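# Load aluminum blank into vise, sort parts and blanks

## Task

Put a single plain-gray aluminum blank flat across the two low loose bars inside the open vise, keeping both bars standing. Its long edge must be snug against the fixed jaw (the end block without hoses) and its short edge against the work stop (the small rod between the jaws). Place every finished part flat in the black outfeed tray with its pocket facing up. All remaining blanks, whether aluminum or brass, must end fully on the infeed plate (the plate carrying short pins), with none stacked on another and none sitting on a pin. Each blank must finish either in the orientation the blanks had on the plate at the start, or flipped over.

## Robot and tools

Robot: two Franka FR3 arms, left_arm and right_arm, each with a Robotiq 140 two-finger gripper and a wrist camera. left_arm's fingers can fold at a hinge. It grips firmly only with the quarter of each pad nearest the fingertip; deeper toward the palm a narrow part may slip or be held loosely, a wide one squeezed too hard, and a grip may release later. Pressing its fingertips down onto a surface folds them easily unless fully closed, so a move may pass the surface unnoticed and the next grasp can fail. right_arm's fingers are rigid.

Frames: the scene frame has its origin at table height midway between the nominal bases, +z up, +x out over the table, left_arm on the +y side. Each arm reports hand position (metres) and quat_wxyz in its own base frame. Calibrated bases in the scene frame: left_arm (+0.008, +0.343, +0.030) m, quat (+1.000, 0, 0, -0.008); right_arm (+0.048, -0.439, +0.030) m, quat (+1.000, 0, 0, -0.003). The table and cam_high use the scene frame. Gripper axes: fingers point along +z, close along y. end_effector_position is the point between closed pads; fingertips extend about 33 mm past it at gaps up to 40 mm, only 9 mm when fully open.

Row layout (used by execute_actions and move): one flat list of 20 numbers, each in [-1, 1], always both arms. First left_arm: 7 joint numbers, then gripper position, force_limit, speed; then the same 10 for right_arm. Joint order within each arm: elbow, waist, upper arm roll, shoulder, wrist pitch, forearm roll, wrist roll. Joint numbers are offsets, not poses: scaled so 1.0 equals 1.427 rad (elbow, waist, upper arm roll, shoulder), 3.044 rad (forearm roll), 2.596 rad (wrist pitch), 3.91 rad (wrist roll), counted from the Joint targets at the start of the action or move, never from the previous row. Sending 0 for all joints of an arm re-commands its current targets. Joint ranges (rad): waist -2.901..2.901, shoulder -1.836..1.836, upper arm roll -2.901..2.901, elbow -3.077..-0.117, forearm roll -2.876..2.876, wrist pitch 0.440..4.622, wrist roll -3.051..3.051. Asking more than 0.018 rad beyond an end gets the action refused; staying within 0.05 rad of an end risks a fault.

Gripper numbers are absolute settings, not offsets: position +1 = fully open (140 mm), about -0.8 = pads touch, -1 = close until blocked. force_limit -1..+1 sets squeeze for a slow close (about 14 N at -1, 40 N at 0, 58 N at +1). speed -1..+1 sets finger speed (about 30, 140, 250 mm/s); fast closes squeeze much harder (about 64 N at 0, 116 N at +1). To keep a gripper unchanged, resend its last three numbers. To tighten an existing grip, raise force_limit and nudge position (-1 to -0.98); to loosen, reopen and close slowly.

Tools:
- execute_actions(actions, cameras): actions is a list of actions; each action is up to 15 rows, one per 1/30 s step, the last row repeated to fill 15 steps (0.5 s). Empty list just reports state. cameras picks images (omit or ["all"] for all, [] for none).
- move(target, speed, blend, blocking, cameras): target is one row or up to 15 rows, all offsets from the same starting Joint targets; joints interpolate together, at least 0.5 s, capped at 10 s total. speed in rad/s (0.01-2, default 0.5) for the joint travelling farthest, one value or one per target. blend in rad rounds corners. blocking=false returns after about 0.5 s while motion continues. No obstacle or arm-to-arm avoidance. Finger settings of later targets apply only after the arms stop there. Result adds a move: line (done, off_target, moving, held, fault, limits=held, worst joint error).
- wait(seconds 0-10), stop() to brake a running move, zoom_image(camera, region [x0,y0,x1,y1] pixels, at most 504x504), clear_fault(arm), read_manual(section), finished_scene(scene 1 or 2), which is final.

Cameras: cam_high (fixed, overhead), cam_left_wrist, cam_right_wrist, each 896x504; calibration lines give K, distortion and poses.

Results: Joint positions, velocities, targets per arm in the joint order above (rad, rad/s); end-effector pose; object_status per gripper: 0 moving, 1 blocked while opening, 2 blocked while closing (a grasp), 3 reached target or pads met. position_measured is in counts: 3 open, ~75 = 100 mm, 139 = 60 mm, 200 = 20 mm, 230 pads meet. Also joint torques, external torque estimates, flange force in gripper axes (includes held weight), step readings, and notices such as "joint sent to its limit", "joint command not followed", MOTOR HOT.

Limits and faults: per step each joint may lead its measured angle by at most 0.248 rad (first four joints), 0.677 (forearm roll), 0.715 (wrist pitch), 1.54 (wrist roll); targets putting the hand over 70 mm from its current place are scaled back. Contact torque limits (N m): waist 35, shoulder 35, upper arm roll 32, elbow 30, the three wrist joints 12; contact force limit 40 N including carried weight. Exceeding these, a joint range, or joint speed stops the arm until clear_fault; if a gripped object pins the arm, open first. Holding loads or stretching out heats motors and can brake an arm for 30-60 s.

Avoid: dropping parts or releasing them while moving, fast impacts, hard pushes, squeezing a part still resting on something, heavy twisting loads on the gripper, any arm-to-arm contact (can fail the scene), and anything leaving the table. Occasional disturbances may tug held parts or shove loose ones.

Each tool is called after "Emit:" as a command line: name --argument value for each argument, lists and objects as JSON in quotes; but a table of rows of numbers goes row by row, as --pt "numbers of a row", without its own name.

## Session

Emit:
execute_actions --actions '[]'

Scene clock: 0.00 s.
left_arm: end_effector_position=(+0.1773, -0.2225, +0.2984) position_measured=3 object_status=3 end_effector_quat_wxyz=(-0.304, -0.357, +0.865, -0.182) | right_arm: end_effector_position=(+0.4602, +0.5841, +0.3235) position_measured=3 object_status=3 end_effector_quat_wxyz=(-0.361, +0.915, -0.176, -0.039)
Joint names: [elbow, waist, upper arm roll, shoulder, wrist pitch, forearm roll, wrist roll]
Joint positions: left_arm=[-2.711 -0.571 0.324 -0.837 1.675 -0.458 0.514] | right_arm=[-1.901 0.775 0.008 0.132 2.481 0.795 -0.941]
Joint velocities: within noise
Joint torques (N m): no reading
External joint torques (N m): no reading
Flange force (N): no reading
Joint targets: left_arm=[-2.711 -0.571 0.324 -0.837 1.675 -0.458 0.514] | right_arm=[-1.901 0.775 0.008 0.132 2.481 0.795 -0.941]
Tool commands: left_gripper/position=+1.0 left_gripper/force_limit=+1.0 left_gripper/speed=+1.0 right_gripper/position=+1.0 right_gripper/force_limit=+1.0 right_gripper/speed=+1.0

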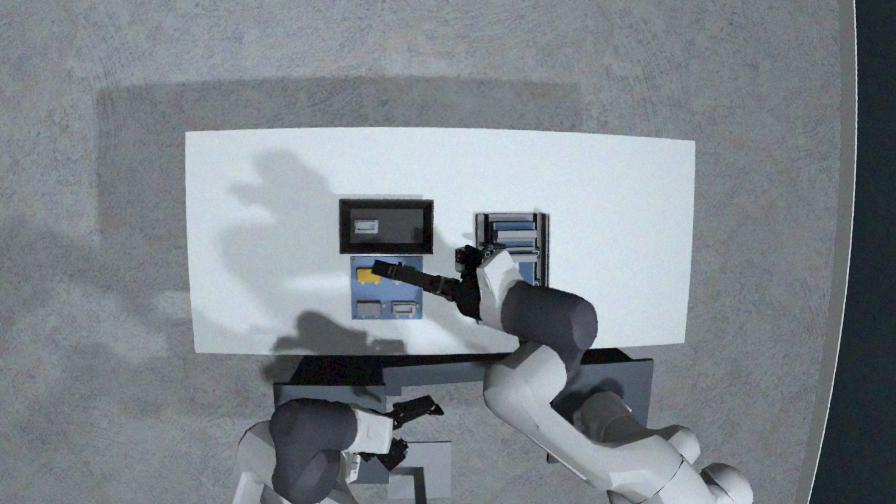

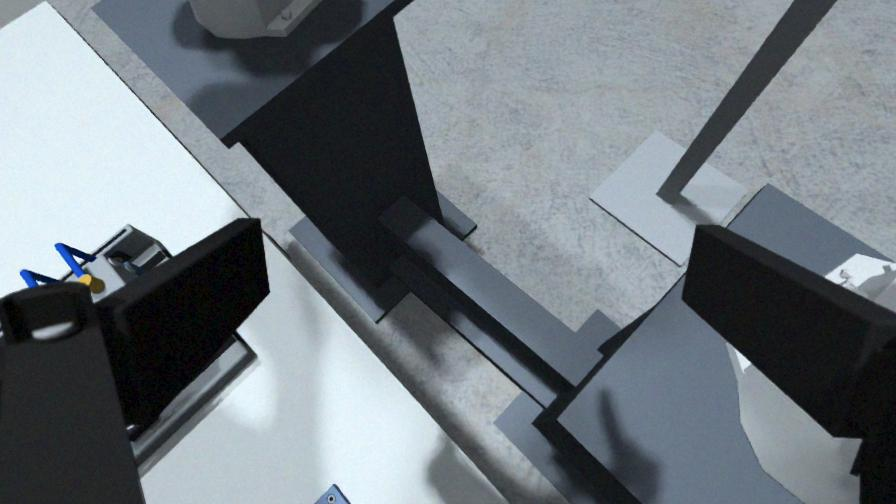

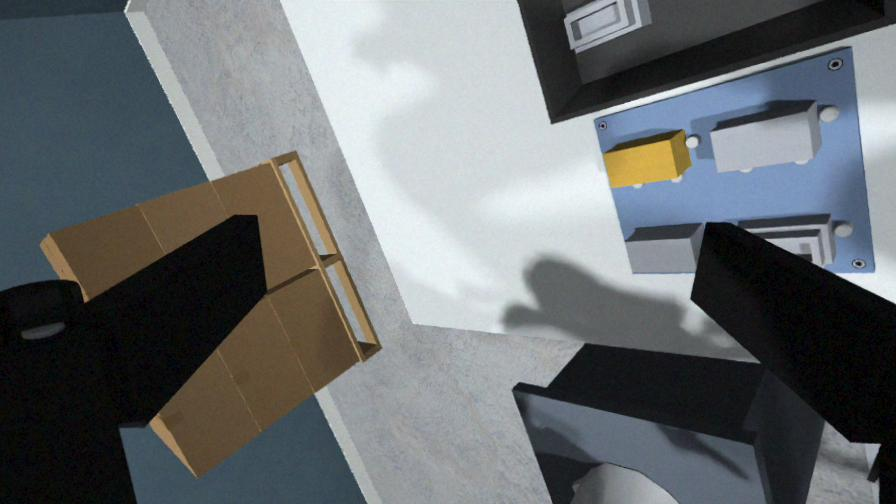

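Emit:
zoom_image --camera "cam_high" --region '[330, 190, 570, 325]'

Emit:
zoom_image --camera "cam_right_wrist" --region '[500, 0, 896, 280]'

Scaled by 2.100 from the camera's 896x504 image, which has a finer 1280x720 frame.

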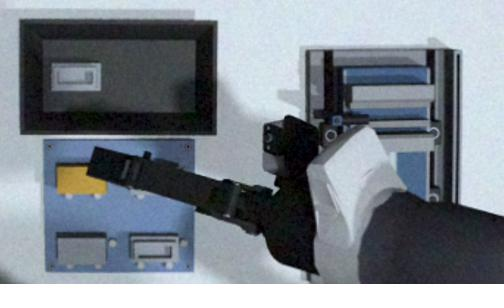

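Scaled by 1.273 from the camera's 896x504 image, which has a finer 1280x720 frame.

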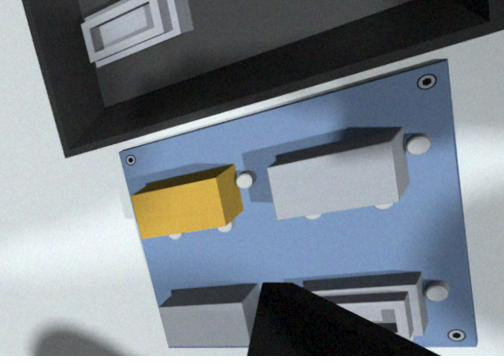

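Emit:
move --target '[0.4263, 0.1184, -0.2271, 0.3437, 0.0312, 0.1505, -0.2384, 1, 1, 1, -0.0144, -0.2165, -0.0056, -0.2422, -0.2978, -0.2612, 0.3598, 1, 1, 1]' --speed 1.0

Scene clock: 50.10 s.
left_arm: end_effector_position=(+0.4133, -0.1771, +0.3501) position_measured=3 object_status=3 end_effector_quat_wxyz=(+0.002, +0.711, -0.703, +0.000) | right_arm: end_effector_position=(+0.4419, +0.2235, +0.3713) position_measured=3 object_status=3 end_effector_quat_wxyz=(-0.003, +0.709, -0.705, +0.000)
Joint names: [elbow, waist, upper arm roll, shoulder, wrist pitch, forearm roll, wrist roll]
Joint positions: left_arm=[-2.104 -0.403 0.001 -0.349 1.754 -0.004 -0.413] | right_arm=[-1.92 0.467 -0.001 -0.214 1.712 0.003 0.461]
Joint velocities: left_arm=[0.002 0.001 -0.001 0 0 0.001 -0.004] | right_arm=[-0.002 -0.001 0 -0.002 0 -0.001 0.006]
Joint torques (N m): left_arm=[25.11 0.94 0.24 -19.83 2.92 1.15 -0.17] | right_arm=[25.81 -0.81 0.53 -24.49 2.26 0.39 0.16]
External joint torques (N m): left_arm=[0.48 1 0.62 0.31 0.32 0.42 -0.18] | right_arm=[1.02 -0.83 0.69 0.68 -0.3 -0.36 0.16]
Flange force (N): left_arm=[-0.3 -2.7 -0.5] | right_arm=[-2.7 -4.7 -3.8]
Joint targets: left_arm=[-2.103 -0.402 0.000 -0.347 1.756 0.000 -0.418] | right_arm=[-1.921 0.466 0.000 -0.214 1.708 0.000 0.466]
move: done
camera_calibration:
cam_left_wrist: T_world_to_cam=[[-0.999931, -0.0109489, 0.00420061, 0.416872], [-0.0089038, 0.941937, 0.335672, 0.0610124], [-0.00763196, 0.335612, -0.94197, 0.5353], [0, 0, 0, 1]] pos_world=[0.421472, -0.232559, 0.482005]
cam_right_wrist: T_world_to_cam=[[-0.99969, -0.0219837, -0.011646, 0.460428], [-0.0246753, 0.935822, 0.351609, -0.32469], [0.00316886, 0.351788, -0.936074, 0.403038], [0, 0, 0, 1]] pos_world=[0.450996, 0.17219, 0.4968]

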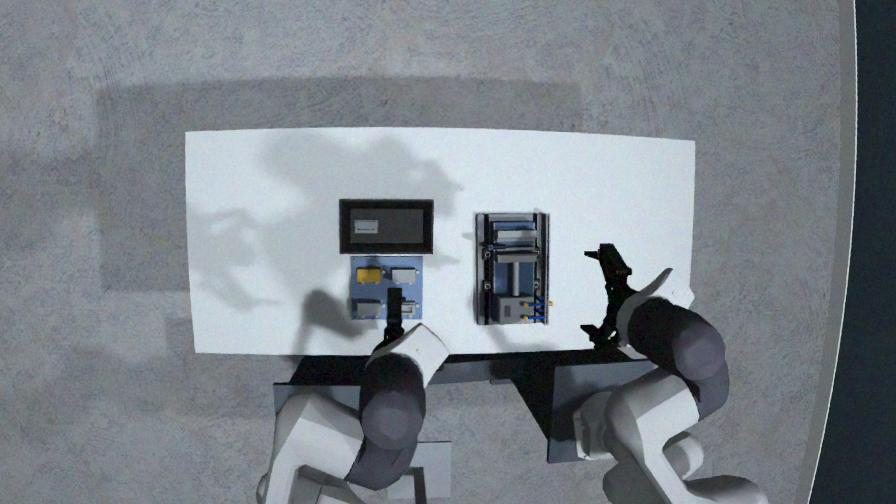

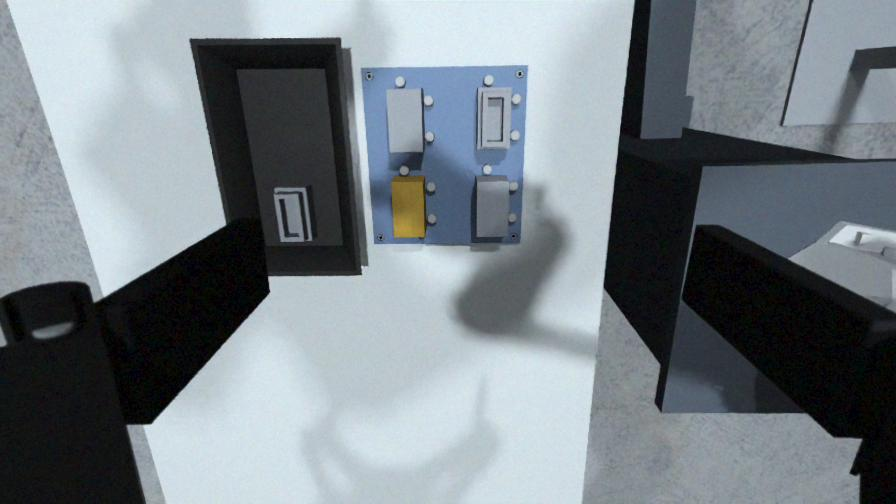

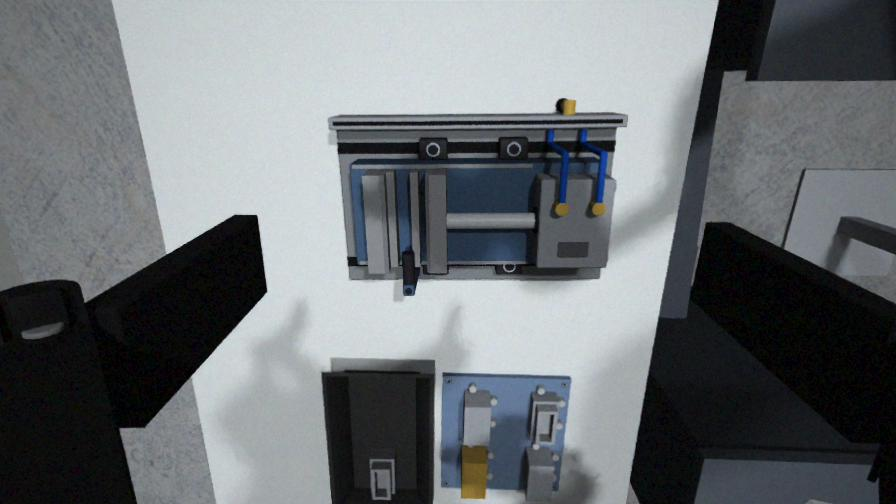

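Emit:
zoom_image --camera "cam_right_wrist" --region '[320, 90, 640, 310]'

Emit:
zoom_image --camera "cam_high" --region '[460, 200, 570, 340]'

Emit:
zoom_image --camera "cam_left_wrist" --region '[190, 30, 560, 290]'

Scaled by 1.575 from the camera's 896x504 image, which has a finer 1280x720 frame.

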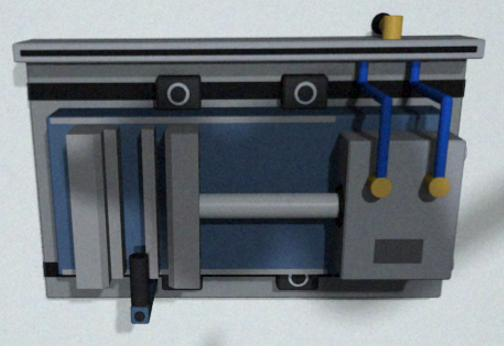

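Scaled by 3.600 from the camera's 896x504 image, which has a finer 1280x720 frame.

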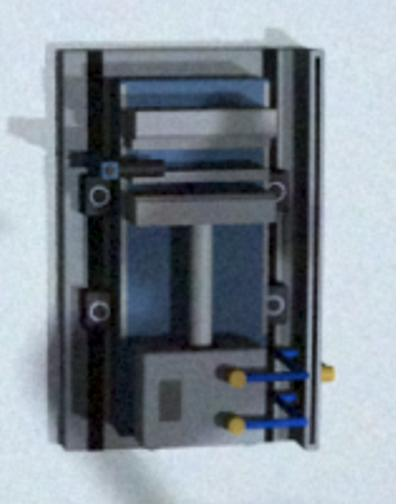

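Scaled by 1.362 from the camera's 896x504 image, which has a finer 1280x720 frame.

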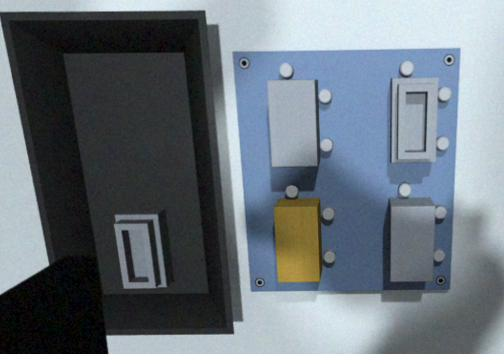

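Emit:
move --target '[-0.3479, -0.0680, 0, 0.0891, 0.2402, 0, -0.0248, 0.05, -0.2, 0, 0.0563, 0.0724, 0, 0.2324, 0.0964, 0, -0.3753, 0.175, -0.2, 0]' --speed 1.0

Scene clock: 131.77 s.
left_arm: end_effector_position=(+0.3731, -0.2027, +0.1207) position_measured=123 object_status=3 end_effector_quat_wxyz=(+0.001, +0.713, -0.701, +0.000) | right_arm: end_effector_position=(+0.4989, +0.3182, +0.2489) position_measured=107 object_status=3 end_effector_quat_wxyz=(+0.000, +1.000, -0.004, -0.003)
Joint names: [elbow, waist, upper arm roll, shoulder, wrist pitch, forearm roll, wrist roll]
Joint positions: left_arm=[-2.598 -0.497 0.001 -0.221 2.377 -0.004 -0.511] | right_arm=[-1.842 0.567 -0.001 0.117 1.954 0.003 -0.996]
Joint velocities: left_arm=[within noise] | right_arm=[0 -0.001 -0.001 0.001 0 0.001 -0.006]
Joint torques (N m): left_arm=[21.47 0.23 0.52 -21.74 2.95 0.84 -0.18] | right_arm=[26.52 0.11 0.85 -36.15 2.84 0.46 -0.32]
External joint torques (N m): left_arm=[-0.14 0.15 0.64 -0.06 0.35 0.31 -0.18] | right_arm=[1.81 0.11 0.74 0.35 0.21 -0.3 -0.32]
Flange force (N): left_arm=[-1.0 0.2 1.1] | right_arm=[6.8 -4.5 -2.7]
Joint targets: left_arm=[-2.599 -0.499 0.000 -0.220 2.379 0.000 -0.515] | right_arm=[-1.841 0.569 0.000 0.118 1.958 0.000 -1.001]
move: done
camera_calibration:
cam_left_wrist: T_world_to_cam=[[-0.999859, -0.0166374, 0.00245871, 0.376321], [-0.0148395, 0.941548, 0.336552, 0.163867], [-0.00791434, 0.336467, -0.941662, 0.32778], [0, 0, 0, 1]] pos_world=[0.381294, -0.258315, 0.252583]
cam_right_wrist: T_world_to_cam=[[0.00835784, -0.999944, -0.00655685, 0.325124], [-0.935877, -0.0101317, 0.352181, 0.386567], [-0.352228, 0.00319293, -0.935909, 0.543201], [0, 0, 0, 1]] pos_world=[0.550393, 0.327287, 0.374377]

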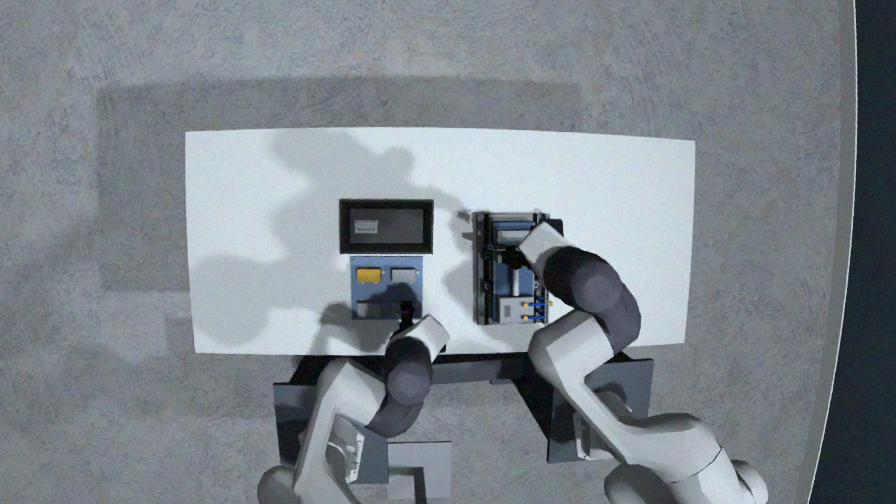

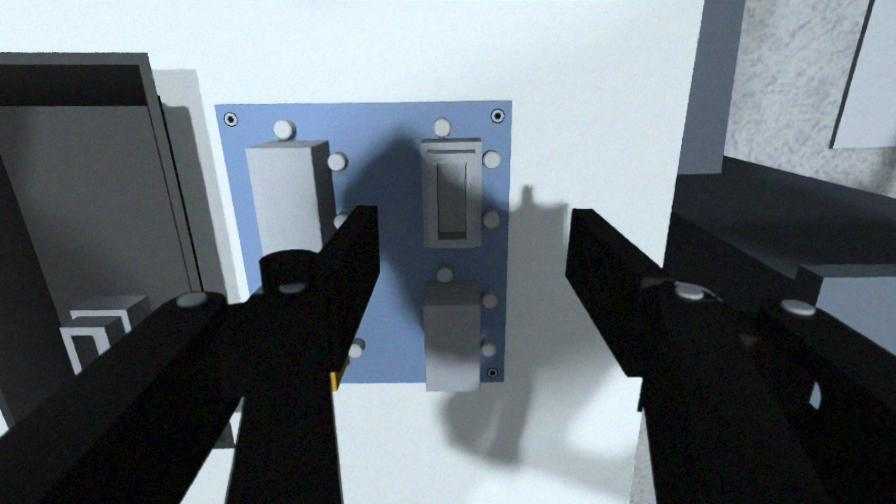

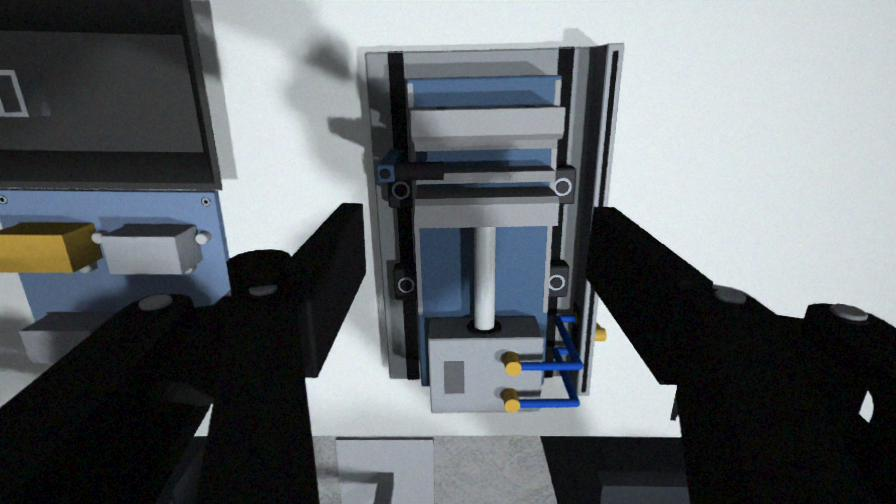

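Emit:
zoom_image --camera "cam_left_wrist" --region '[380, 100, 560, 260]'

Emit:
zoom_image --camera "cam_right_wrist" --region '[360, 80, 620, 240]'

Scaled by 2.800 from the camera's 896x504 image, which has a finer 1280x720 frame.

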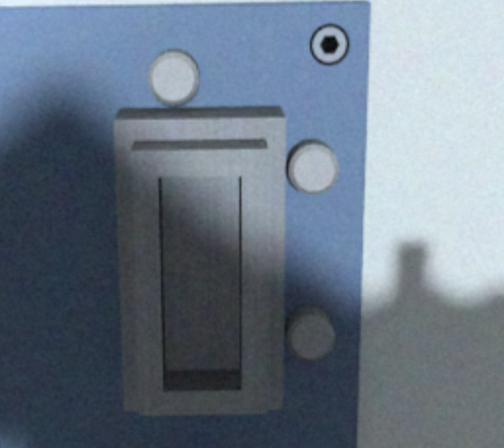

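Scaled by 1.938 from the camera's 896x504 image, which has a finer 1280x720 frame.

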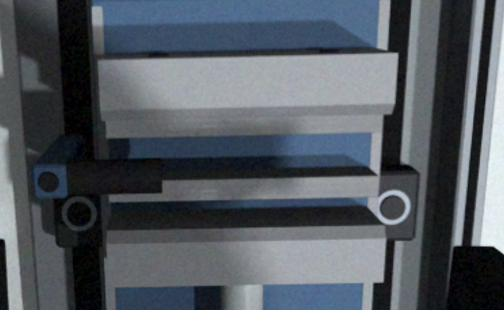

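Emit:
move --pt "-0.0285 0.0024 0 0.1718 0.1101 0 0.001 0.05 -0.2 0 0 0 0 0 0 0 0 0.175 -0.2 0" --pt "-0.0285 0.0024 0 0.1718 0.1101 0 0.001 -1 -0.2 -1 0 0 0 0 0 0 0 0.175 -0.2 0" --pt "0.0145 0.0024 0 -0.0062 -0.0114 0 0.001 -1 -0.2 -1 0 0 0 0 0 0 0 0.175 -0.2 0" --speed '[0.35, 0.35, 0.4]' --blocking false --cameras '[]'

Scene clock: 173.83 s.
left_arm: end_effector_position=(+0.3707, -0.2013, +0.0759) position_measured=123 object_status=3 end_effector_quat_wxyz=(+0.004, +0.713, -0.701, -0.011) | right_arm: end_effector_position=(+0.4991, +0.3183, +0.2490) position_measured=107 object_status=3 end_effector_quat_wxyz=(+0.000, +1.000, -0.003, -0.003)
Joint names: [elbow, waist, upper arm roll, shoulder, wrist pitch, forearm roll, wrist roll]
Joint positions: left_arm=[-2.616 -0.497 0.001 -0.111 2.481 -0.003 -0.512] | right_arm=[-1.842 0.567 -0.001 0.117 1.954 0.003 -0.998]
Joint velocities: left_arm=[-0.05 0 0 0.295 0.321 0 0] | right_arm=[within noise]
Joint torques (N m): left_arm=[19.86 0.63 0.55 -24.01 2.98 0.77 -0.09] | right_arm=[26.4 0.06 0.84 -36.04 2.79 0.46 -0.22]
External joint torques (N m): left_arm=[-0.25 0.66 0.69 -0.07 0.41 0.31 -0.09] | right_arm=[1.54 -0.02 0.66 0.71 0.14 -0.31 -0.22]
Flange force (N): left_arm=[-1.9 0.3 1.2] | right_arm=[6.8 -4.6 -2.2]
Joint targets: left_arm=[-2.622 -0.497 0.000 -0.083 2.540 0.000 -0.513] | right_arm=[-1.841 0.569 0.000 0.118 1.958 0.000 -1.001]
Tool commands: left_gripper/position=+0.05 left_gripper/force_limit=-0.2 left_gripper/speed=+0.0 right_gripper/position=+0.175 right_gripper/force_limit=-0.2 right_gripper/speed=+0.0
move: running; path passed 0 of 3 targets; target 2's new numbers were not sent; left_arm: the wrist pitch is farthest, 0.131 rad from its target
No camera images: "cameras" was empty.

Emit:
wait --seconds 0.1 --cameras '["cam_left_wrist"]'

Scene clock: 186.43 s.
left_arm: end_effector_position=(+0.3762, -0.2026, +0.1285) position_measured=181 object_status=2 end_effector_quat_wxyz=(+0.001, +0.714, -0.700, -0.001) | right_arm: end_effector_position=(+0.4992, +0.3184, +0.2491) position_measured=107 object_status=3 end_effector_quat_wxyz=(+0.000, +1.000, -0.003, -0.003)
Joint names: [elbow, waist, upper arm roll, shoulder, wrist pitch, forearm roll, wrist roll]
Joint positions: left_arm=[-2.58 -0.494 0.001 -0.226 2.351 -0.003 -0.512] | right_arm=[-1.842 0.568 -0.001 0.117 1.955 0.003 -0.998]
Joint velocities: within noise
Joint torques (N m): left_arm=[22.55 0.23 0.35 -22.67 2.68 0.63 -0.05] | right_arm=[26.32 0.03 0.9 -36.1 2.75 0.49 -0.17]
External joint torques (N m): left_arm=[0.67 0.24 0.56 -0.96 0.09 0.08 -0.05] | right_arm=[1.48 0.03 0.79 0.62 0.11 -0.27 -0.17]
Flange force (N): left_arm=[-1.2 0.2 -2.3] | right_arm=[6.3 -4.5 -2.2]
Joint targets: left_arm=[-2.578 -0.495 0.000 -0.229 2.350 0.000 -0.511] | right_arm=[-1.841 0.569 0.000 0.118 1.958 0.000 -1.001]
Tool commands: left_gripper/position=-1.0 left_gripper/force_limit=-0.2 left_gripper/speed=-1.0 right_gripper/position=+0.175 right_gripper/force_limit=-0.2 right_gripper/speed=+0.0
earlier move: done
wait: 0.00 of 0.1 s (the move ended)
camera_calibration:
cam_left_wrist: T_world_to_cam=[[-0.999797, -0.0197191, 0.00410033, 0.378552], [-0.0171729, 0.940985, 0.338013, 0.161724], [-0.0105237, 0.337874, -0.941132, 0.336207], [0, 0, 0, 1]] pos_world=[0.38479, -0.25831, 0.260198]
Images, in order (width x height): cam_left_wrist 896x504.

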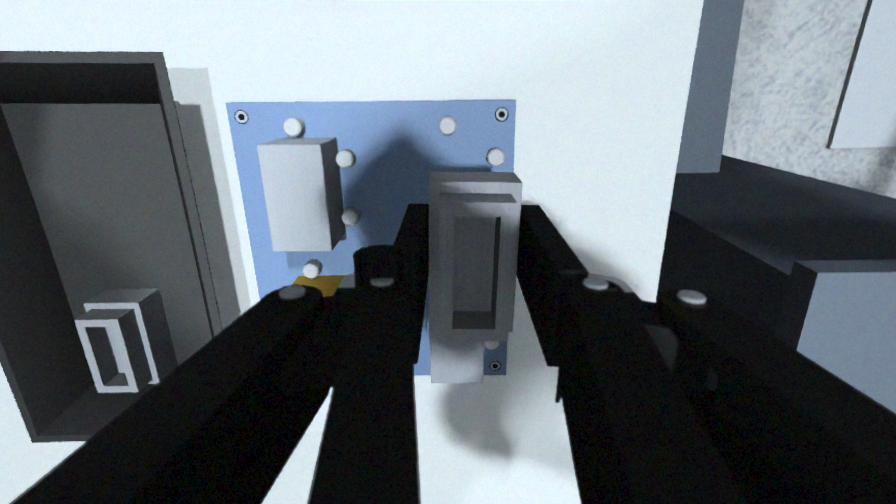

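Emit:
move --pt "0.4798 0.1232 0 0.3774 -0.0566 0 0.045 -1 -0.2 -1 0 0 0 0 0 0 0 0.175 -0.2 0" --pt "0.4437 0.1232 0 0.4855 0.0226 0 0.045 -1 -0.2 -1 0 0 0 0 0 0 0 0.175 -0.2 0" --speed '[0.6, 0.25]' --blend '[0.03, 0]' --cameras '["cam_left_wrist"]'

Scene clock: 200.20 s.
left_arm: end_effector_position=(+0.5887, -0.1956, +0.0303) position_measured=181 object_status=2 end_effector_quat_wxyz=(+0.001, +0.714, -0.700, -0.001) | right_arm: end_effector_position=(+0.4992, +0.3184, +0.2492) position_measured=107 object_status=3 end_effector_quat_wxyz=(+0.000, +1.000, -0.003, -0.003)
Joint names: [elbow, waist, upper arm roll, shoulder, wrist pitch, forearm roll, wrist roll]
Joint positions: left_arm=[-1.945 -0.321 0 0.463 2.404 -0.003 -0.338] | right_arm=[-1.842 0.568 -0.001 0.117 1.955 0.003 -0.998]
Joint velocities: left_arm=[0 -0.001 0 0.001 0.005 -0.001 -0.002] | right_arm=[within noise]
Joint torques (N m): left_arm=[21.36 0.65 0.99 -43.34 3.18 0.59 0.19] | right_arm=[26.21 0.05 0.88 -36.04 2.76 0.5 -0.19]
External joint torques (N m): left_arm=[0.15 0.64 0.58 0.22 0.61 0.08 0.19] | right_arm=[1.38 -0.19 0.56 0.7 0.12 -0.28 -0.19]
Flange force (N): left_arm=[-1.2 -0.6 1.5] | right_arm=[6.4 -4.0 -1.9]
Joint targets: left_arm=[-1.945 -0.320 0.000 0.464 2.408 0.000 -0.335] | right_arm=[-1.841 0.569 0.000 0.118 1.958 0.000 -1.001]
move: done; blend cut to 0 rad at target 1
camera_calibration:
cam_left_wrist: T_world_to_cam=[[-0.999807, -0.0190928, 0.00469332, 0.591673], [-0.0163807, 0.940925, 0.338219, 0.191557], [-0.0108736, 0.338077, -0.941056, 0.243979], [0, 0, 0, 1]] pos_world=[0.597349, -0.251427, 0.162033]
Images, in order (width x height): cam_left_wrist 896x504.

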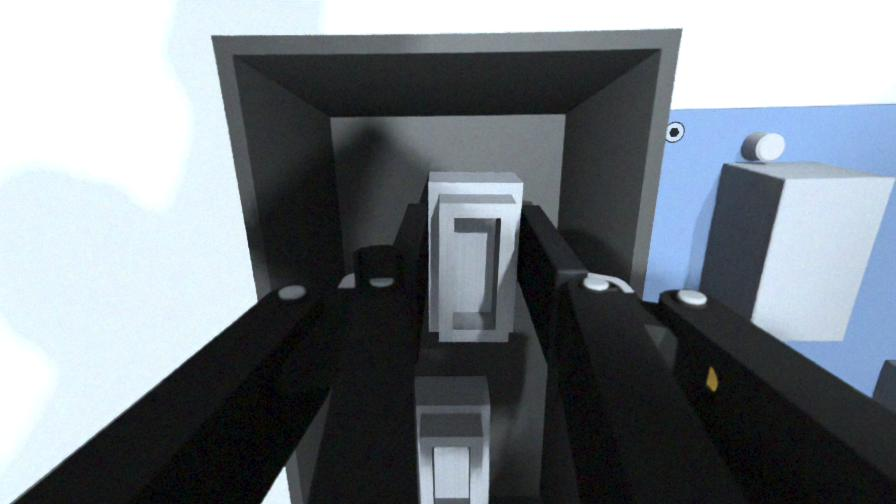

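Emit:
move --target '[-0.0003, 0, 0, 0.0077, 0.0044, 0, 0, -1, -0.2, -1, 0, 0, 0, 0, 0, 0, 0, 0.175, -0.2, 0]' --speed 0.02 --cameras '[]'

Scene clock: 206.60 s.
left_arm: end_effector_position=(+0.5902, -0.1960, +0.0294) position_measured=181 object_status=2 end_effector_quat_wxyz=(+0.000, +0.714, -0.700, +0.001) | right_arm: end_effector_position=(+0.4992, +0.3184, +0.2492) position_measured=107 object_status=3 end_effector_quat_wxyz=(+0.000, +1.000, -0.003, -0.002)
Joint names: [elbow, waist, upper arm roll, shoulder, wrist pitch, forearm roll, wrist roll]
Joint positions: left_arm=[-1.945 -0.32 0 0.465 2.411 -0.003 -0.338] | right_arm=[-1.842 0.568 -0.001 0.117 1.955 0.003 -0.998]
Joint velocities: within noise
Joint torques (N m): left_arm=[20.02 0.62 1.03 -38 3.82 0.58 0.13] | right_arm=[26.26 0.07 0.79 -36.11 2.76 0.51 -0.24]
External joint torques (N m): left_arm=[-1.22 0.6 0.62 5.7 1.23 0.07 0.13] | right_arm=[1.33 0.04 0.66 0.78 0.1 -0.25 -0.24]
Flange force (N): left_arm=[1.2 -7.0 12.8] | right_arm=[6.3 -4.3 -1.8]
Joint targets: left_arm=[-1.946 -0.320 0.000 0.475 2.420 0.000 -0.335] | right_arm=[-1.841 0.569 0.000 0.118 1.958 0.000 -1.001]
move: done
No camera images: "cameras" was empty.

Emit:
move --pt "0.0002 0 0 -0.0062 -0.0036 0 0 -1 -0.2 -1 0 0 0 0 0 0 0 0.175 -0.2 0" --pt "0.0002 0 0 -0.0062 -0.0036 0 0 -0.055 -0.2 -0.9 0 0 0 0 0 0 0 0.175 -0.2 0" --pt "0.0369 0 0 -0.1159 -0.0836 0 0 -0.055 -0.2 -0.9 0 0 0 0 0 0 0 0.175 -0.2 0" --pt "-0.3763 0.1842 0 -0.7986 -0.2317 0 0 -0.055 -0.2 -0.9 0.2856 0.2659 0 0.3388 0.0297 0 0.0954 0.175 -0.2 0" --speed '[0.1, 0.3, 0.4, 0.8]'

Scene clock: 226.77 s.
left_arm: end_effector_position=(+0.3511, -0.0214, +0.3002) position_measured=136 object_status=3 end_effector_quat_wxyz=(+0.000, +0.799, -0.602, +0.001) | right_arm: end_effector_position=(+0.4137, +0.5811, +0.1292) position_measured=107 object_status=3 end_effector_quat_wxyz=(+0.001, +1.000, +0.006, -0.003)
Joint names: [elbow, waist, upper arm roll, shoulder, wrist pitch, forearm roll, wrist roll]
Joint positions: left_arm=[-2.482 -0.058 -0.001 -0.663 1.821 -0.003 -0.338] | right_arm=[-1.435 0.95 0.001 0.602 2.031 0.002 -0.633]
Joint velocities: left_arm=[within noise] | right_arm=[0.002 -0.001 -0.002 0.001 0 0 0.007]
Joint torques (N m): left_arm=[24.67 1 0.41 -10.32 2.52 0.85 0.12] | right_arm=[26.27 -0.59 0.99 -50.04 2.83 0.46 0.07]
External joint torques (N m): left_arm=[-0.16 0.97 0.89 -0.55 -0.09 0.12 0.12] | right_arm=[1.81 -0.74 0.34 0.53 0.22 -0.25 0.07]
Flange force (N): left_arm=[-3.2 1.3 0.1] | right_arm=[7.7 -9.4 -1.1]
Joint targets: left_arm=[-2.482 -0.057 0.000 -0.665 1.818 0.000 -0.335] | right_arm=[-1.434 0.948 0.000 0.601 2.035 0.000 -0.628]
move: done
camera_calibration:
cam_left_wrist: T_world_to_cam=[[-0.961292, -0.275532, -0.0000172028, 0.338591], [-0.259507, 0.905363, 0.336117, 0.0176437], [-0.0925954, 0.323111, -0.94182, 0.465049], [0, 0, 0, 1]] pos_world=[0.373125, -0.072944, 0.432068]
cam_right_wrist: T_world_to_cam=[[0.0293872, -0.999555, -0.00507301, 0.578749], [-0.935594, -0.0292925, 0.351861, 0.362757], [-0.351853, -0.00559394, -0.936038, 0.405244], [0, 0, 0, 1]] pos_world=[0.464972, 0.591384, 0.25462]

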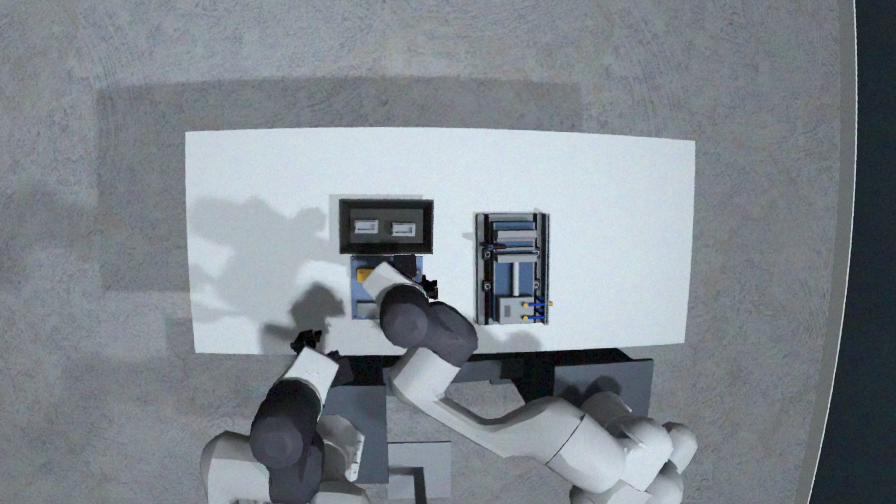

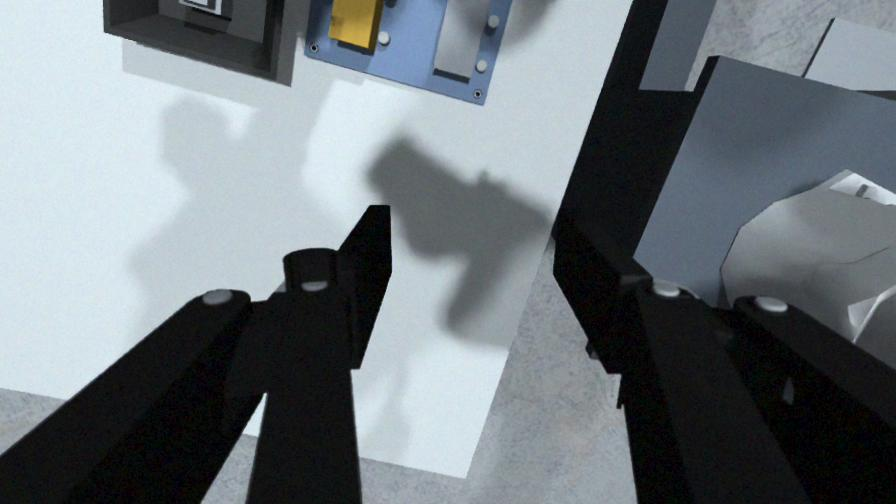

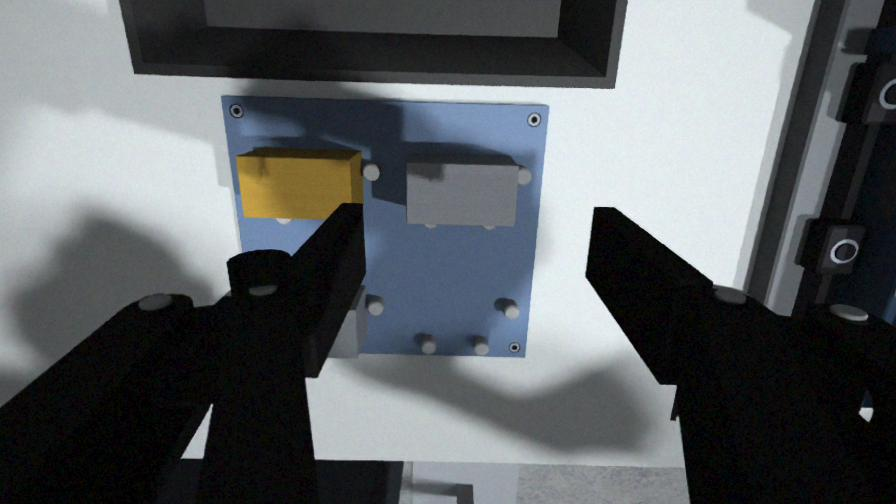

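Emit:
move --pt "0 0 0 0 0 0 0 -0.055 -0.2 -0.9 -0.0380 0.0035 0 0.0937 0.0724 0 -0.0043 0.175 -0.2 0" --pt "0 0 0 0 0 0 0 -0.055 -0.2 -0.9 -0.0380 0.0035 0 0.0937 0.0724 0 -0.0043 -1 -0.2 -1" --pt "0 0 0 0 0 0 0 -0.055 -0.2 -0.9 0 0.0035 0 0 0 0 -0.0043 -1 -0.2 -1" --speed '[0.25, 0.3, 0.25]' --blocking false --cameras '["cam_high"]'

Emit:
zoom_image --camera "cam_high" --region '[470, 205, 560, 275]'

Scene clock: 252.43 s.
left_arm: end_effector_position=(+0.3508, -0.0213, +0.3001) position_measured=136 object_status=3 end_effector_quat_wxyz=(+0.001, +0.799, -0.602, +0.001) | right_arm: end_effector_position=(+0.4132, +0.5801, +0.0791) position_measured=107 object_status=3 end_effector_quat_wxyz=(+0.007, +1.000, +0.005, -0.007)
Joint names: [elbow, waist, upper arm roll, shoulder, wrist pitch, forearm roll, wrist roll]
Joint positions: left_arm=[-2.482 -0.058 -0.001 -0.663 1.82 -0.003 -0.338] | right_arm=[-1.459 0.95 0.001 0.665 2.106 0.002 -0.632]
Joint velocities: left_arm=[within noise] | right_arm=[-0.073 0 0.001 0.178 0.221 0 -0.009]
Joint torques (N m): left_arm=[24.85 0.94 0.41 -10.22 2.56 0.83 0.12] | right_arm=[24.93 0.08 1.1 -51 2.91 0.44 -0.25]
External joint torques (N m): left_arm=[0.22 0.96 0.95 -0.68 -0.02 0.1 0.12] | right_arm=[0.56 0.18 0.59 1.22 0.26 -0.24 -0.25]
Flange force (N): left_arm=[-3.1 0.8 -0.7] | right_arm=[4.0 -5.5 1.5]
Joint targets: left_arm=[-2.482 -0.057 0.000 -0.665 1.818 0.000 -0.335] | right_arm=[-1.466 0.951 0.000 0.682 2.149 0.000 -0.638]
Tool commands: left_gripper/position=-0.055 left_gripper/force_limit=-0.2 left_gripper/speed=-0.9 right_gripper/position=+0.175 right_gripper/force_limit=-0.2 right_gripper/speed=+0.0
move: running; path passed 0 of 3 targets; target 2's new numbers were not sent; right_arm: the wrist pitch is farthest, 0.071 rad from its target
Images, in order (width x height): cam_high 896x504.

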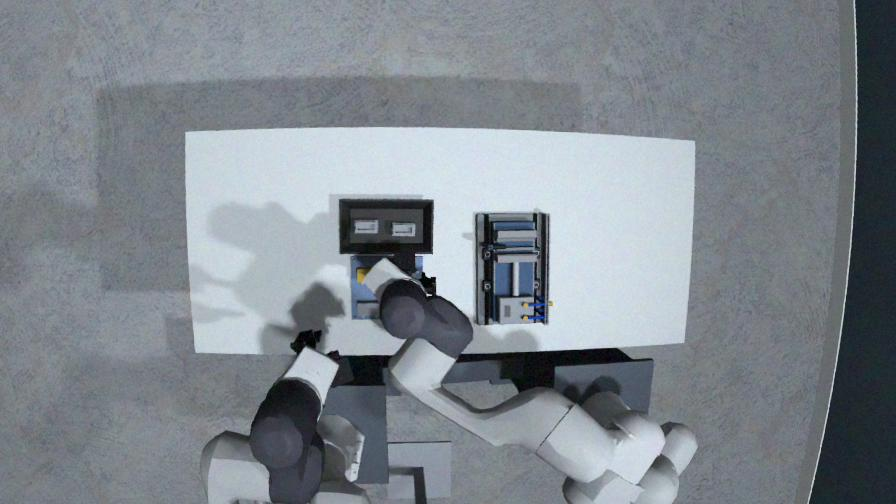

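Scaled by 5.600 from the camera's 896x504 image, which has a finer 1280x720 frame.

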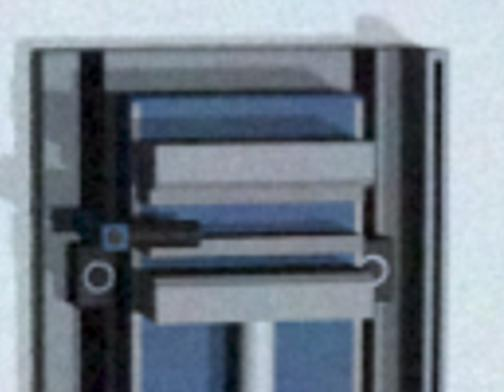

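Emit:
wait --seconds 0.1 --cameras '["cam_right_wrist"]'

Scene clock: 279.57 s.
left_arm: end_effector_position=(+0.3507, -0.0213, +0.3000) position_measured=136 object_status=3 end_effector_quat_wxyz=(+0.001, +0.799, -0.602, +0.001) | right_arm: end_effector_position=(+0.4139, +0.5837, +0.1296) position_measured=140 object_status=2 end_effector_quat_wxyz=(-0.001, +1.000, +0.012, -0.001)
Joint names: [elbow, waist, upper arm roll, shoulder, wrist pitch, forearm roll, wrist roll]
Joint positions: left_arm=[-2.482 -0.058 -0.001 -0.663 1.82 -0.003 -0.338] | right_arm=[-1.435 0.952 0.001 0.602 2.038 0.002 -0.642]
Joint velocities: within noise
Joint torques (N m): left_arm=[24.94 0.94 0.37 -10.12 2.6 0.84 0.1] | right_arm=[26.9 -0.08 1.17 -51 2.55 0.47 -0.29]
External joint torques (N m): left_arm=[0.25 0.96 0.93 -0.55 0.01 0.11 0.1] | right_arm=[2.34 -0.27 0.5 -0.25 -0.09 -0.24 -0.29]
Flange force (N): left_arm=[-2.9 0.3 -0.7] | right_arm=[8.4 -10.3 -2.9]
Joint targets: left_arm=[-2.482 -0.057 0.000 -0.665 1.818 0.000 -0.335] | right_arm=[-1.434 0.953 0.000 0.601 2.035 0.000 -0.645]
Tool commands: left_gripper/position=-0.055 left_gripper/force_limit=-0.2 left_gripper/speed=-0.9 right_gripper/position=-1.0 right_gripper/force_limit=-0.2 right_gripper/speed=-1.0
earlier move: done
wait: 0.00 of 0.1 s (the move ended)
camera_calibration:
cam_right_wrist: T_world_to_cam=[[0.0403152, -0.999133, -0.0104028, 0.577307], [-0.936626, -0.0414151, 0.347876, 0.370856], [-0.348005, -0.0042812, -0.937483, 0.40356], [0, 0, 0, 1]] pos_world=[0.46452, 0.593894, 0.255325]
Images, in order (width x height): cam_right_wrist 896x504.

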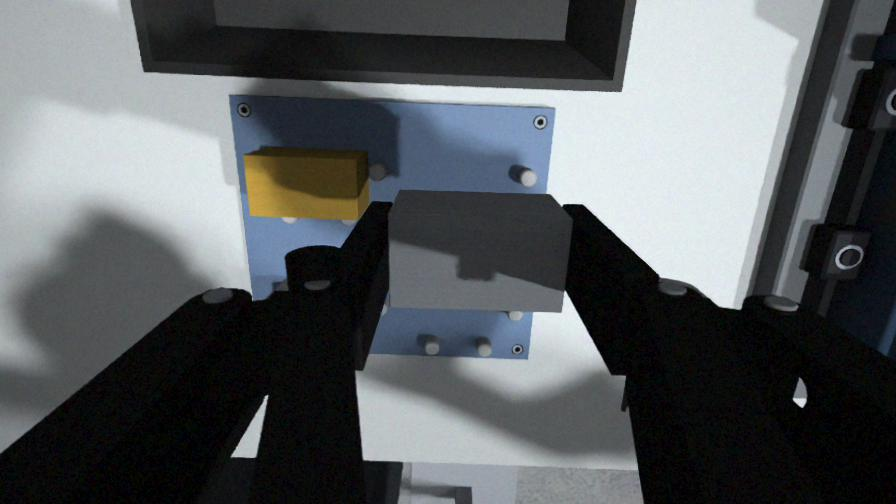

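Emit:
zoom_image --camera "cam_right_wrist" --region '[340, 160, 620, 330]'

Scaled by 1.800 from the camera's 896x504 image, which has a finer 1280x720 frame.

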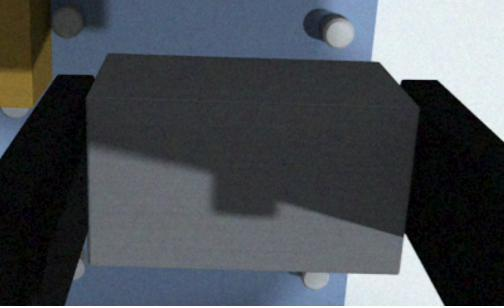

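Emit:
move --pt "0 0 0 0 0 0 0 -0.055 -0.2 -0.9 -0.0380 0 0 0.0932 0.0720 0 0 -1 -0.2 -1" --pt "0 0 0 0 0 0 0 -0.055 -0.2 -0.9 -0.0380 0 0 0.0932 0.0720 0 0 0.127 -0.2 -0.8" --pt "0 0 0 0 0 0 0 -0.055 -0.2 -0.9 -0.0527 0.0054 0 0.0821 0.0741 0 0.002 0.127 -0.2 -0.8" --pt "0 0 0 0 0 0 0 -0.055 -0.2 -0.9 -0.0527 0.0054 0 0.0821 0.0741 0 0.002 -1 -0.2 -1" --pt "0 0 0 0 0 0 0 -0.055 -0.2 -0.9 0.0062 0.0054 0 -0.0184 -0.0136 0 0.002 -1 -0.2 -1" --pt "0 0 0 0 0 0 0 -0.055 -0.2 -0.9 -0.4289 -0.3011 0 -0.3352 0.0515 0 -0.1064 -1 -0.2 -1" --speed '[0.2, 0.2, 0.06, 0.2, 0.25, 0.5]' --cameras '["cam_high", "cam_right_wrist"]'

Scene clock: 327.63 s.
left_arm: end_effector_position=(+0.3506, -0.0213, +0.2999) position_measured=136 object_status=3 end_effector_quat_wxyz=(+0.001, +0.799, -0.602, +0.001) | right_arm: end_effector_position=(+0.4942, +0.2850, +0.1680) position_measured=138 object_status=2 end_effector_quat_wxyz=(+0.001, +1.000, +0.003, -0.004)
Joint names: [elbow, waist, upper arm roll, shoulder, wrist pitch, forearm roll, wrist roll]
Joint positions: left_arm=[-2.482 -0.058 -0.001 -0.663 1.82 -0.003 -0.338] | right_arm=[-2.045 0.524 -0.002 0.126 2.164 0.002 -1.056]
Joint velocities: left_arm=[within noise] | right_arm=[0 0 -0.001 0 0 -0.002 -0.006]
Joint torques (N m): left_arm=[24.94 0.88 0.38 -10.14 2.64 0.83 0.08] | right_arm=[25.74 -0.29 1.15 -37 3.01 0.58 -0.32]
External joint torques (N m): left_arm=[0.24 0.89 0.93 -0.55 0.05 0.09 0.08] | right_arm=[2.06 -0.27 1.06 -1.11 0.39 -0.1 -0.32]
Flange force (N): left_arm=[-2.8 0.4 -0.5] | right_arm=[3.7 -2.1 -2.9]
Joint targets: left_arm=[-2.482 -0.057 0.000 -0.665 1.818 0.000 -0.335] | right_arm=[-2.045 0.524 0.000 0.123 2.169 0.000 -1.061]
move: done
camera_calibration:
cam_right_wrist: T_world_to_cam=[[0.0239669, -0.999701, -0.00494967, 0.283351], [-0.935092, -0.0241686, 0.353579, 0.413734], [-0.353592, -0.00384577, -0.935392, 0.46855], [0, 0, 0, 1]] pos_world=[0.545764, 0.295068, 0.293392]
Images, in order (width x height): cam_high 896x504, cam_right_wrist 896x504.

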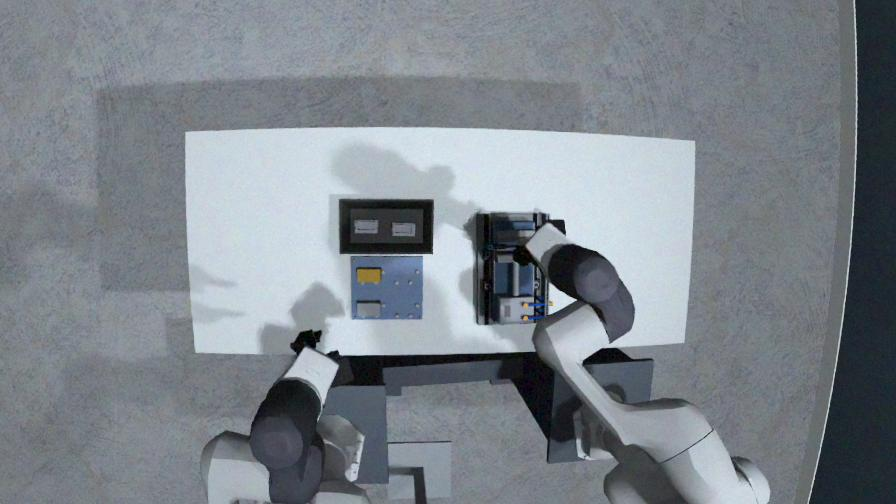

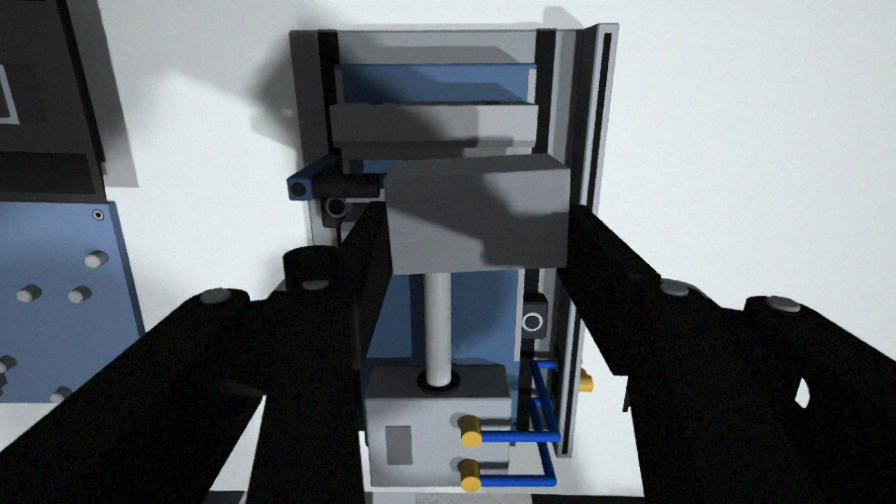

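Emit:
zoom_image --camera "cam_right_wrist" --region '[280, 50, 620, 290]'

Scaled by 1.482 from the camera's 896x504 image, which has a finer 1280x720 frame.

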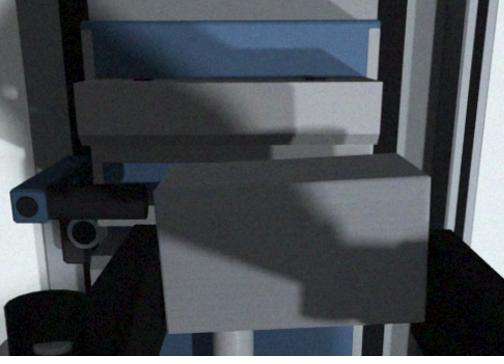

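Emit:
move --pt "0 0 0 0 0 0 0 -0.055 -0.2 -0.9 -0.0493 -0.0011 0 0.0221 0.0389 0 0.0111 -1 -0.2 -1" --pt "0 0 0 0 0 0 0 -0.055 -0.2 -0.9 -0.0619 -0.0011 0 0.0455 0.0587 0 0.0111 -1 -0.2 -1" --speed '[0.15, 0.04]' --cameras '["cam_right_wrist"]'

Emit:
zoom_image --camera "cam_right_wrist" --region '[260, 20, 660, 300]'

Scene clock: 365.33 s.
left_arm: end_effector_position=(+0.3506, -0.0213, +0.2999) position_measured=136 object_status=3 end_effector_quat_wxyz=(+0.001, +0.799, -0.602, +0.001) | right_arm: end_effector_position=(+0.4880, +0.2810, +0.1072) position_measured=138 object_status=2 end_effector_quat_wxyz=(+0.001, +1.000, -0.015, -0.003)
Joint names: [elbow, waist, upper arm roll, shoulder, wrist pitch, forearm roll, wrist roll]
Joint positions: left_arm=[-2.482 -0.058 -0.001 -0.663 1.82 -0.003 -0.338] | right_arm=[-2.134 0.524 -0.002 0.188 2.315 0.002 -1.021]
Joint velocities: left_arm=[within noise] | right_arm=[0 0 0.001 -0.001 0.005 -0.002 -0.001]
Joint torques (N m): left_arm=[24.94 0.88 0.41 -10.08 2.62 0.85 0.12] | right_arm=[24.39 -0.67 1.19 -36.75 3.06 0.52 0.09]
External joint torques (N m): left_arm=[0.28 0.88 0.93 -0.46 0.04 0.12 0.12] | right_arm=[1.98 -0.79 0.92 -0.17 0.43 -0.08 0.1]
Flange force (N): left_arm=[-2.7 0.0 -0.7] | right_arm=[5.5 -3.4 -0.8]
Joint targets: left_arm=[-2.482 -0.057 0.000 -0.665 1.818 0.000 -0.335] | right_arm=[-2.134 0.522 0.000 0.188 2.321 0.000 -1.018]
move: done
camera_calibration:
cam_right_wrist: T_world_to_cam=[[-0.012022, -0.999915, -0.00506676, 0.296854], [-0.935814, 0.00946584, 0.352367, 0.420302], [-0.352289, 0.00897771, -0.935848, 0.405229], [0, 0, 0, 1]] pos_world=[0.539651, 0.289212, 0.232637]
Images, in order (width x height): cam_right_wrist 896x504.

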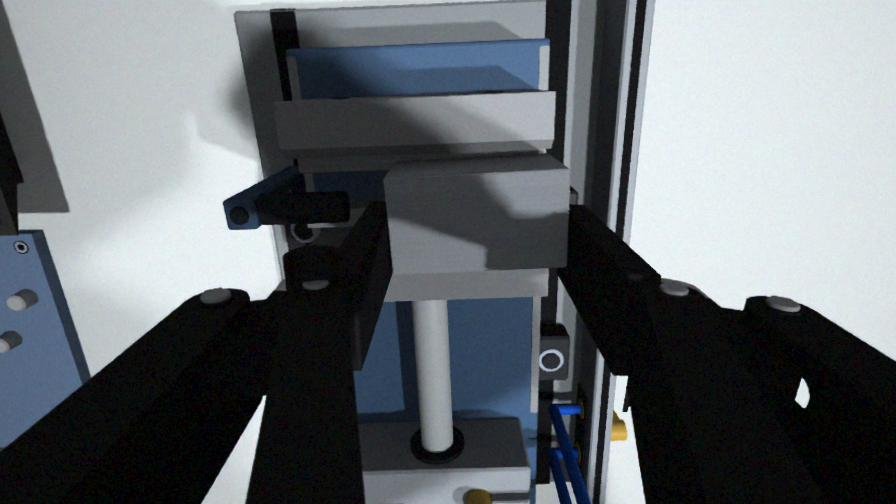

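Scaled by 1.260 from the camera's 896x504 image, which has a finer 1280x720 frame.

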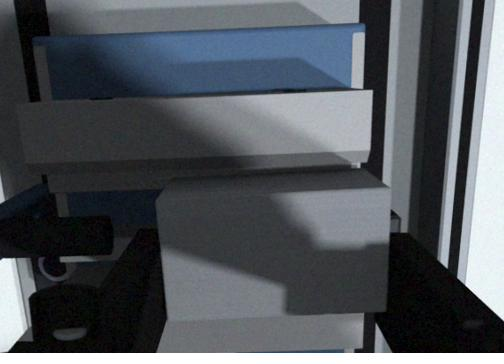

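Emit:
move --target '[0, 0, 0, 0, 0, 0, 0, -0.055, -0.2, -0.9, 0.0091, -0.0025, 0, 0.0064, -0.0015, 0, -0.0009, -1, -0.2, -1]' --speed 0.02 --cameras '[]'

Scene clock: 376.80 s.
left_arm: end_effector_position=(+0.3506, -0.0213, +0.2999) position_measured=136 object_status=3 end_effector_quat_wxyz=(+0.001, +0.799, -0.602, +0.001) | right_arm: end_effector_position=(+0.4908, +0.2811, +0.1057) position_measured=138 object_status=2 end_effector_quat_wxyz=(+0.001, +1.000, -0.016, -0.003)
Joint names: [elbow, waist, upper arm roll, shoulder, wrist pitch, forearm roll, wrist roll]
Joint positions: left_arm=[-2.482 -0.058 -0.001 -0.663 1.82 -0.003 -0.338] | right_arm=[-2.125 0.521 -0.001 0.197 2.316 0.002 -1.021]
Joint velocities: within noise
Joint torques (N m): left_arm=[24.93 0.88 0.39 -10.11 2.64 0.84 0.06] | right_arm=[25.99 -1.14 0.93 -37.04 3.12 0.44 -0.12]
External joint torques (N m): left_arm=[0.22 0.9 0.93 -0.48 0.05 0.11 0.06] | right_arm=[3.59 -1.17 0.73 -0.06 0.49 -0.16 -0.12]
Flange force (N): left_arm=[-2.7 0.2 -0.5] | right_arm=[11.4 -5.9 -1.6]
Joint targets: left_arm=[-2.482 -0.057 0.000 -0.665 1.818 0.000 -0.335] | right_arm=[-2.121 0.519 0.000 0.197 2.318 0.000 -1.021]
move: done
No camera images: "cameras" was empty.


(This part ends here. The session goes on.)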